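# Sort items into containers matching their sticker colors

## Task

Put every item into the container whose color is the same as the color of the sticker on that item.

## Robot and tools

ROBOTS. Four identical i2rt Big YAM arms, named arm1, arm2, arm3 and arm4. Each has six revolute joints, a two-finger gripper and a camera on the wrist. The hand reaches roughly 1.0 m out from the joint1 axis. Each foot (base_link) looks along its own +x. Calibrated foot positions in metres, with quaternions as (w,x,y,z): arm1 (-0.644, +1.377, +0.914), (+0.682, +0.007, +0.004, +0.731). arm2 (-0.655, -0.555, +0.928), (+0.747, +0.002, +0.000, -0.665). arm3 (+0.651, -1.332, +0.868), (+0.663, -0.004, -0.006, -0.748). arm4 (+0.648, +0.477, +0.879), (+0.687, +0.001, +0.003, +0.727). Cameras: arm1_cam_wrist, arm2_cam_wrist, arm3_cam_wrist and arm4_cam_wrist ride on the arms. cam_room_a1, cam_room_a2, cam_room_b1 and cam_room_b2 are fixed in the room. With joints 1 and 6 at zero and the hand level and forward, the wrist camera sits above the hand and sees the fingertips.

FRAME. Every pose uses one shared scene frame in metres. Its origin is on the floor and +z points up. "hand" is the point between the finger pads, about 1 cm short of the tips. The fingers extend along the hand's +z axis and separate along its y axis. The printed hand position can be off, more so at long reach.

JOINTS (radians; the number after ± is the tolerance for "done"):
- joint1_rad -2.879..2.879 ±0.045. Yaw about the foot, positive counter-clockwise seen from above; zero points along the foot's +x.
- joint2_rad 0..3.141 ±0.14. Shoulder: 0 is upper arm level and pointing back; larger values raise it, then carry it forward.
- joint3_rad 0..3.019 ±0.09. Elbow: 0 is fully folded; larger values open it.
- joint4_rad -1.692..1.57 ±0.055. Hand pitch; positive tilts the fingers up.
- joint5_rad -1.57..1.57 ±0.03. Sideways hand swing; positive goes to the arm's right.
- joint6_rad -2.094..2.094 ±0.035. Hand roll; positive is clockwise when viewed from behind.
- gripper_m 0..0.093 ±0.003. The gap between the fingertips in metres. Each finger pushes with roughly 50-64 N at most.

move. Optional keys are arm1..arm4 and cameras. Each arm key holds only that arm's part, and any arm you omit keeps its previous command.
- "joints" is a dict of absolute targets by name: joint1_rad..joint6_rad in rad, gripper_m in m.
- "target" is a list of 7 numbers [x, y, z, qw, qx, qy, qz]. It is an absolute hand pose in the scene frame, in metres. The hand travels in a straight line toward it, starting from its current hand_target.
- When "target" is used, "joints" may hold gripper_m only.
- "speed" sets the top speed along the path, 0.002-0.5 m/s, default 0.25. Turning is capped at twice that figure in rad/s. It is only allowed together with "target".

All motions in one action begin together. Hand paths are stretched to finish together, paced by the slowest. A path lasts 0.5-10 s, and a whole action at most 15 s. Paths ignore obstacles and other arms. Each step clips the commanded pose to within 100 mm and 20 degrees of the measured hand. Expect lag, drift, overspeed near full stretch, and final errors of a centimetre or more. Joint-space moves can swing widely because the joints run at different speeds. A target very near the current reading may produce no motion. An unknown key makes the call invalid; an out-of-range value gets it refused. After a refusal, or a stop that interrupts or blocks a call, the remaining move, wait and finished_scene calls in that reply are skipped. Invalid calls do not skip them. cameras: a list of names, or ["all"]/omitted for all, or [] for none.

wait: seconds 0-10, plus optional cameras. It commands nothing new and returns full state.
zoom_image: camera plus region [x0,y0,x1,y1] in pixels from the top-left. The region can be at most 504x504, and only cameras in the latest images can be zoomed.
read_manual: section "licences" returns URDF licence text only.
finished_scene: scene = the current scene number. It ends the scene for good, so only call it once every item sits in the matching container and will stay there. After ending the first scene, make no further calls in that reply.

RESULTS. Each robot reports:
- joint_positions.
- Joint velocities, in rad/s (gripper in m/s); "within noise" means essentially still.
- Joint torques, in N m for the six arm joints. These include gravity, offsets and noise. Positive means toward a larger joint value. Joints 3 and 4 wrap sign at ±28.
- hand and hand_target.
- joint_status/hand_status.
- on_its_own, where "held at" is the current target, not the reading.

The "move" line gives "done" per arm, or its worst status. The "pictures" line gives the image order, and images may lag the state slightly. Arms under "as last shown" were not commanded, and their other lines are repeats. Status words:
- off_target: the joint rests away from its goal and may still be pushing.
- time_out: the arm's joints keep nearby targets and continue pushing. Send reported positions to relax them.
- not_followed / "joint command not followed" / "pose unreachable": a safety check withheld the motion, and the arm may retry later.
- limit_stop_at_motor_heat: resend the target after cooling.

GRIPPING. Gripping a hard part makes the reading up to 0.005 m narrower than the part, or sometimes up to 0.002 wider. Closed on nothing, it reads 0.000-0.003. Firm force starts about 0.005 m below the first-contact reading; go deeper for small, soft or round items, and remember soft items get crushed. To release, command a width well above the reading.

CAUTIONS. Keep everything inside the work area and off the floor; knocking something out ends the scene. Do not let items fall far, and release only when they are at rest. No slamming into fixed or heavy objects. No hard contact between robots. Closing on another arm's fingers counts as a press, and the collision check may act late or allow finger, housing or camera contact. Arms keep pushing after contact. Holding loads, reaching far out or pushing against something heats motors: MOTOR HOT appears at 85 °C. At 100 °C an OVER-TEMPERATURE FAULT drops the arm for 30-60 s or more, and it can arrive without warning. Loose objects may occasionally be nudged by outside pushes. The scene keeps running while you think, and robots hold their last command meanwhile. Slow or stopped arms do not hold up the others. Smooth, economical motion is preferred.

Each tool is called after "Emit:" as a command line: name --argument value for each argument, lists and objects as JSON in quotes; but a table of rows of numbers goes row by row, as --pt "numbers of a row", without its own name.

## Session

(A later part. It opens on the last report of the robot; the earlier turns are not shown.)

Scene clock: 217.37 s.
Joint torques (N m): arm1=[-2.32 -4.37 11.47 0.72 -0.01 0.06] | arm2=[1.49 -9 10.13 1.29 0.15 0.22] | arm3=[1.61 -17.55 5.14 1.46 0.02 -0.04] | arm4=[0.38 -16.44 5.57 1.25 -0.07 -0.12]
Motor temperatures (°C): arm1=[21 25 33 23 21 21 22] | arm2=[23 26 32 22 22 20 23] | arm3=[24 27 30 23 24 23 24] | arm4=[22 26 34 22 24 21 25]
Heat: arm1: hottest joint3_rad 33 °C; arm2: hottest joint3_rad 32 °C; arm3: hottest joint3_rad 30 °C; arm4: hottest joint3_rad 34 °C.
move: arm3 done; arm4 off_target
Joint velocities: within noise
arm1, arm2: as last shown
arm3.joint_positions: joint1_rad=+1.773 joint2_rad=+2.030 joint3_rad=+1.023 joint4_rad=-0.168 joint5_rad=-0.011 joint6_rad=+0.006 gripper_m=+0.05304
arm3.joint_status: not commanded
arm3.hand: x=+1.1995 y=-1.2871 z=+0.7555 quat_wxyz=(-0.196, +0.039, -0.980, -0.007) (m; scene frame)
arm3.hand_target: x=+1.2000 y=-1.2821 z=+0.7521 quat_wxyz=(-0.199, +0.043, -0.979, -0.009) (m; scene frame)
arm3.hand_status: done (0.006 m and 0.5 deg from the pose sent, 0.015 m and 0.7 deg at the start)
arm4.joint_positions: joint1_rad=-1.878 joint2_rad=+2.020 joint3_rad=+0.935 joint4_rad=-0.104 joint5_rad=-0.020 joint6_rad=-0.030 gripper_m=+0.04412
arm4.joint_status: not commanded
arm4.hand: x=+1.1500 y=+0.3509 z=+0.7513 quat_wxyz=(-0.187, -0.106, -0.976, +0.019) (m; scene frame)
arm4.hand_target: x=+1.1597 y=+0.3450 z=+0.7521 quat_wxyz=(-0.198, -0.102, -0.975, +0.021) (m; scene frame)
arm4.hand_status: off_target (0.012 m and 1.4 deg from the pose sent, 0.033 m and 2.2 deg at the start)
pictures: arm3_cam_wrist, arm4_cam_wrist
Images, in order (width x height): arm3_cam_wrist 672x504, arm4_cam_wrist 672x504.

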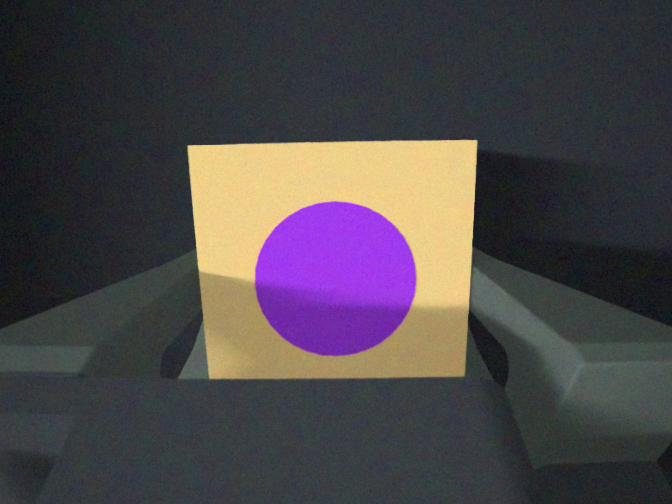

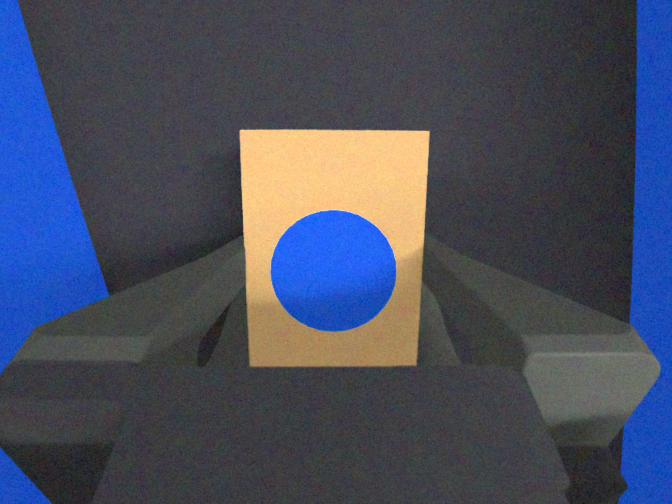

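Emit:
move --arm3 '{"target":[1.20,-1.282,0.742,0.1992,-0.0427,0.9789,0.0087],"speed":0.08}' --arm4 '{"target":[1.16,0.345,0.743,0.1983,0.1024,0.9745,-0.0208],"speed":0.08}' --cameras '[]'

Emit:
move --arm3 '{"target":[1.20,-1.282,0.732,0.1992,-0.0427,0.9789,0.0087],"speed":0.08}' --arm4 '{"target":[1.16,0.345,0.734,0.1983,0.1024,0.9745,-0.0208],"speed":0.08}' --cameras '["arm3_cam_wrist","arm4_cam_wrist"]'

Scene clock: 223.17 s.
Joint torques (N m): arm1=[-2.84 -5.66 11.54 0.77 0 0.03] | arm2=[1.32 -9.05 10.11 1.31 0.15 0.22] | arm3=[1.49 -16.44 5.15 1.31 0.02 -0.03] | arm4=[0.21 -14.86 5.71 1.18 -0.09 -0.1]
Motor temperatures (°C): arm1=[21 25 33 23 21 21 22] | arm2=[23 26 32 22 22 20 23] | arm3=[24 26 30 23 24 23 24] | arm4=[22 26 34 22 24 21 26]
Heat: arm1: hottest joint3_rad 33 °C; arm2: hottest joint3_rad 32 °C; arm3: hottest joint3_rad 30 °C; arm4: hottest joint3_rad 34 °C.
move: arm3 off_target; arm4 off_target
Joint velocities: within noise
arm1, arm2: as last shown
arm3.joint_positions: joint1_rad=+1.773 joint2_rad=+2.040 joint3_rad=+1.023 joint4_rad=-0.143 joint5_rad=-0.011 joint6_rad=+0.006 gripper_m=+0.05304
arm3.joint_status: not commanded
arm3.hand: x=+1.2028 y=-1.2869 z=+0.7527 quat_wxyz=(-0.204, +0.039, -0.978, -0.008) (m; scene frame)
arm3.hand_target: x=+1.1998 y=-1.2821 z=+0.7422 quat_wxyz=(-0.199, +0.043, -0.979, -0.009) (m; scene frame)
arm3.hand_status: off_target (0.012 m and 0.7 deg from the pose sent, 0.014 m and 0.5 deg at the start)
arm4.joint_positions: joint1_rad=-1.878 joint2_rad=+2.028 joint3_rad=+0.935 joint4_rad=-0.081 joint5_rad=-0.020 joint6_rad=-0.030 gripper_m=+0.04412
arm4.joint_status: not commanded
arm4.hand: x=+1.1531 y=+0.3501 z=+0.7495 quat_wxyz=(-0.194, -0.106, -0.975, +0.020) (m; scene frame)
arm4.hand_target: x=+1.1596 y=+0.3450 z=+0.7432 quat_wxyz=(-0.198, -0.103, -0.975, +0.021) (m; scene frame)
arm4.hand_status: off_target (0.011 m and 0.6 deg from the pose sent, 0.014 m and 1.4 deg at the start)
pictures: none
No camera images: "cameras" was empty.

Scene clock: 224.13 s.
Joint torques (N m): arm1=[-2.61 -4.78 11.41 0.72 0.02 0.05] | arm2=[1.49 -8.94 10.11 1.29 0.15 0.22] | arm3=[1.61 -14.74 5.23 1.29 0.03 -0.03] | arm4=[0.03 -13.98 5.86 0.98 -0.06 -0.09]
Motor temperatures (°C): arm1=[21 25 33 23 21 21 22] | arm2=[23 26 32 22 22 20 23] | arm3=[24 26 30 23 24 23 24] | arm4=[22 26 33 22 24 21 26]
Heat: arm1: hottest joint3_rad 33 °C; arm2: hottest joint3_rad 32 °C; arm3: hottest joint3_rad 30 °C; arm4: hottest joint3_rad 33 °C.
move: arm3 off_target; arm4 off_target
Joint velocities: within noise
arm1, arm2: as last shown
arm3.joint_positions: joint1_rad=+1.773 joint2_rad=+2.045 joint3_rad=+1.023 joint4_rad=-0.119 joint5_rad=-0.011 joint6_rad=+0.006 gripper_m=+0.05304
arm3.joint_status: not commanded
arm3.hand: x=+1.2069 y=-1.2866 z=+0.7524 quat_wxyz=(-0.213, +0.039, -0.976, -0.008) (m; scene frame)
arm3.hand_target: x=+1.1992 y=-1.2823 z=+0.7327 quat_wxyz=(-0.199, +0.043, -0.979, -0.009) (m; scene frame)
arm3.hand_status: off_target (0.022 m and 1.7 deg from the pose sent, 0.022 m and 0.7 deg at the start)
arm4.joint_positions: joint1_rad=-1.878 joint2_rad=+2.035 joint3_rad=+0.935 joint4_rad=-0.056 joint5_rad=-0.020 joint6_rad=-0.030 gripper_m=+0.04412
arm4.joint_status: not commanded
arm4.hand: x=+1.1570 y=+0.3491 z=+0.7485 quat_wxyz=(-0.203, -0.106, -0.973, +0.021) (m; scene frame)
arm4.hand_target: x=+1.1594 y=+0.3451 z=+0.7344 quat_wxyz=(-0.198, -0.102, -0.975, +0.021) (m; scene frame)
arm4.hand_status: off_target (0.015 m and 0.7 deg from the pose sent, 0.018 m and 0.6 deg at the start)
pictures: arm3_cam_wrist, arm4_cam_wrist
Images, in order (width x height): arm3_cam_wrist 672x504, arm4_cam_wrist 672x504.

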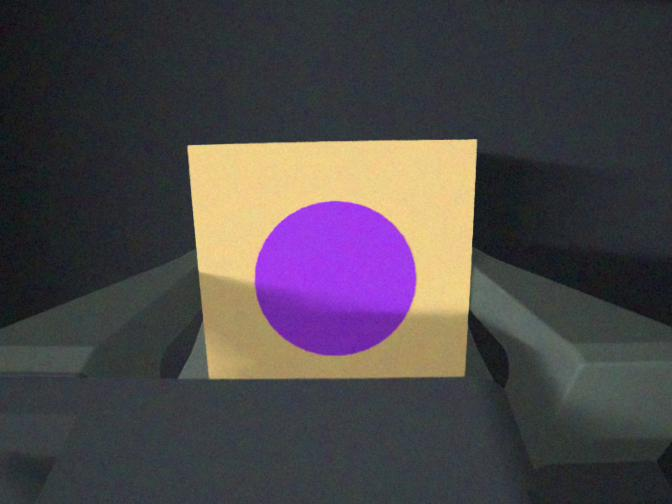

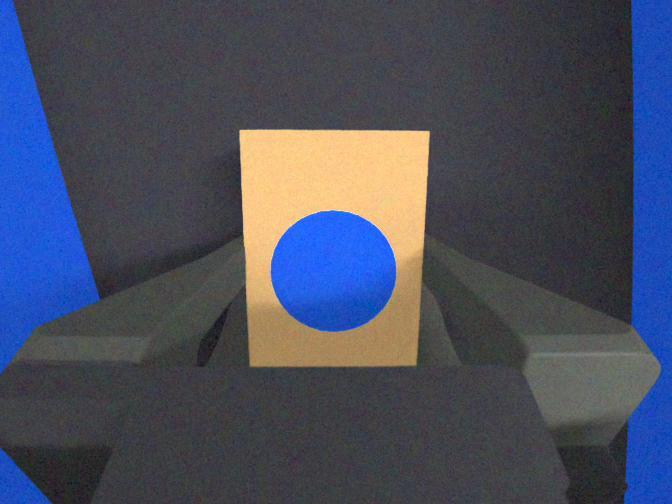

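Emit:
move --arm3 '{"target":[1.203,-1.283,0.755,0.1992,-0.0427,0.9789,0.0087],"joints":{"gripper_m":0.085},"speed":0.1}' --arm4 '{"target":[1.158,0.348,0.752,0.1983,0.1024,0.9745,-0.0208],"joints":{"gripper_m":0.08},"speed":0.1}' --cameras '[]'

Emit:
move --arm3 '{"target":[1.14,-1.285,0.90,0.1992,-0.0427,0.9789,0.0087],"speed":0.3}' --arm4 '{"target":[1.10,0.36,0.90,0.1983,0.1024,0.9745,-0.0208],"speed":0.3}' --cameras '["arm3_cam_wrist","arm4_cam_wrist"]'

Scene clock: 230.33 s.
Joint torques (N m): arm1=[-2.55 -4.31 11.4 0.79 0.04 0.04] | arm2=[1.49 -9.05 10.11 1.31 0.14 0.22] | arm3=[1.55 -20.13 5.7 0.43 -0.02 -0.06] | arm4=[0.44 -18.49 5.04 0.25 0.01 -0.06]
Motor temperatures (°C): arm1=[21 25 33 23 21 21 22] | arm2=[23 25 32 22 22 20 23] | arm3=[24 26 29 23 24 23 24] | arm4=[22 25 33 22 24 21 26]
Heat: arm1: hottest joint3_rad 33 °C; arm2: hottest joint3_rad 32 °C; arm3: hottest joint3_rad 29 °C; arm4: hottest joint3_rad 33 °C.
move: arm3 off_target; arm4 done
Joint velocities: within noise
arm1, arm2: as last shown
arm3.joint_positions: joint1_rad=+1.773 joint2_rad=+2.054 joint3_rad=+1.023 joint4_rad=-0.156 joint5_rad=-0.011 joint6_rad=+0.006 gripper_m=+0.08496
arm3.joint_status: all done
arm3.hand: x=+1.1963 y=-1.2876 z=+0.7442 quat_wxyz=(-0.191, +0.039, -0.981, -0.007) (m; scene frame)
arm3.hand_target: x=+1.2030 y=-1.2830 z=+0.7550 quat_wxyz=(-0.199, +0.043, -0.979, -0.009) (m; scene frame)
arm3.hand_status: off_target (0.014 m and 1.1 deg from the pose sent, 0.006 m and 1.7 deg at the start)
arm4.joint_positions: joint1_rad=-1.878 joint2_rad=+2.040 joint3_rad=+0.935 joint4_rad=-0.072 joint5_rad=-0.020 joint6_rad=-0.030 gripper_m=+0.07992
arm4.joint_status: all done
arm4.hand: x=+1.1521 y=+0.3503 z=+0.7445 quat_wxyz=(-0.193, -0.106, -0.975, +0.020) (m; scene frame)
arm4.hand_target: x=+1.1579 y=+0.3480 z=+0.7520 quat_wxyz=(-0.198, -0.102, -0.975, +0.021) (m; scene frame)
arm4.hand_status: done (0.010 m and 0.7 deg from the pose sent, 0.004 m and 0.7 deg at the start)
pictures: none
No camera images: "cameras" was empty.

Scene clock: 231.63 s.
Joint torques (N m): arm1=[-2.78 -4.84 11.55 0.79 0.02 0.05] | arm2=[1.44 -9.05 10.15 1.31 0.15 0.21] | arm3=[1.96 -13.04 6.87 0.55 0.03 -0.03] | arm4=[0.03 -11.4 6.76 0.35 -0.05 -0.1]
Motor temperatures (°C): arm1=[21 25 33 23 21 21 22] | arm2=[23 25 32 22 22 20 23] | arm3=[24 26 29 23 24 23 24] | arm4=[22 25 32 22 24 21 26]
Heat: arm1: hottest joint3_rad 33 °C; arm2: hottest joint3_rad 32 °C; arm3: hottest joint3_rad 29 °C; arm4: hottest joint3_rad 32 °C.
move: arm3 off_target; arm4 done
Joint velocities: within noise
arm1, arm2: as last shown
arm3.joint_positions: joint1_rad=+1.773 joint2_rad=+1.590 joint3_rad=+0.909 joint4_rad=-0.464 joint5_rad=-0.011 joint6_rad=+0.006 gripper_m=+0.08496
arm3.joint_status: not commanded
arm3.hand: x=+1.1453 y=-1.2894 z=+0.9088 quat_wxyz=(-0.211, +0.039, -0.977, -0.008) (m; scene frame)
arm3.hand_target: x=+1.1399 y=-1.2851 z=+0.9001 quat_wxyz=(-0.199, +0.043, -0.979, -0.009) (m; scene frame)
arm3.hand_status: off_target (0.011 m and 1.4 deg from the pose sent, 0.166 m and 1.1 deg at the start)
arm4.joint_positions: joint1_rad=-1.882 joint2_rad=+1.551 joint3_rad=+0.822 joint4_rad=-0.412 joint5_rad=-0.022 joint6_rad=-0.033 gripper_m=+0.07992
arm4.joint_status: not commanded
arm4.hand: x=+1.1043 y=+0.3619 z=+0.9081 quat_wxyz=(-0.211, -0.106, -0.972, +0.022) (m; scene frame)
arm4.hand_target: x=+1.0999 y=+0.3600 z=+0.9001 quat_wxyz=(-0.198, -0.102, -0.975, +0.021) (m; scene frame)
arm4.hand_status: done (0.009 m and 1.5 deg from the pose sent, 0.164 m and 0.7 deg at the start)
pictures: arm3_cam_wrist, arm4_cam_wrist
Images, in order (width x height): arm3_cam_wrist 672x504, arm4_cam_wrist 672x504.

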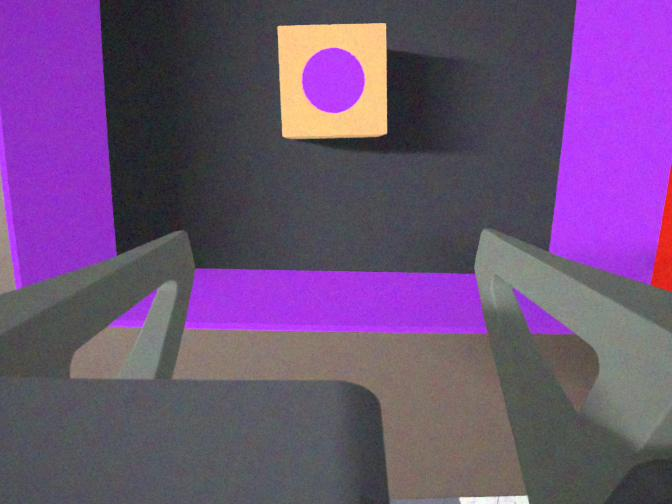

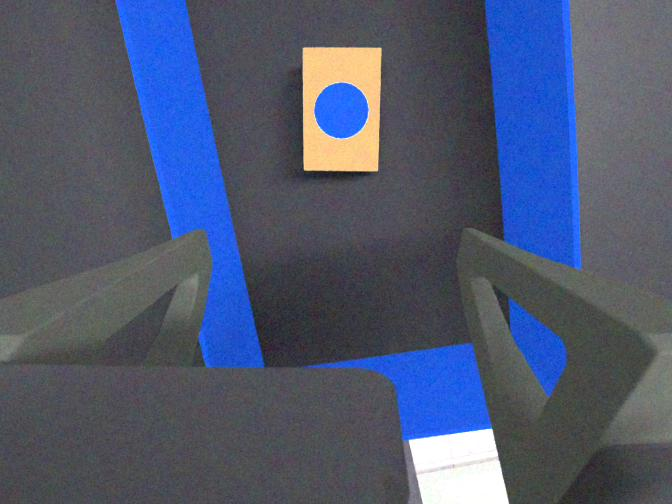

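Both items are resting in their containers and both hands are clear.

Emit:
finished_scene --scene 2

The scene is finished: the task was done.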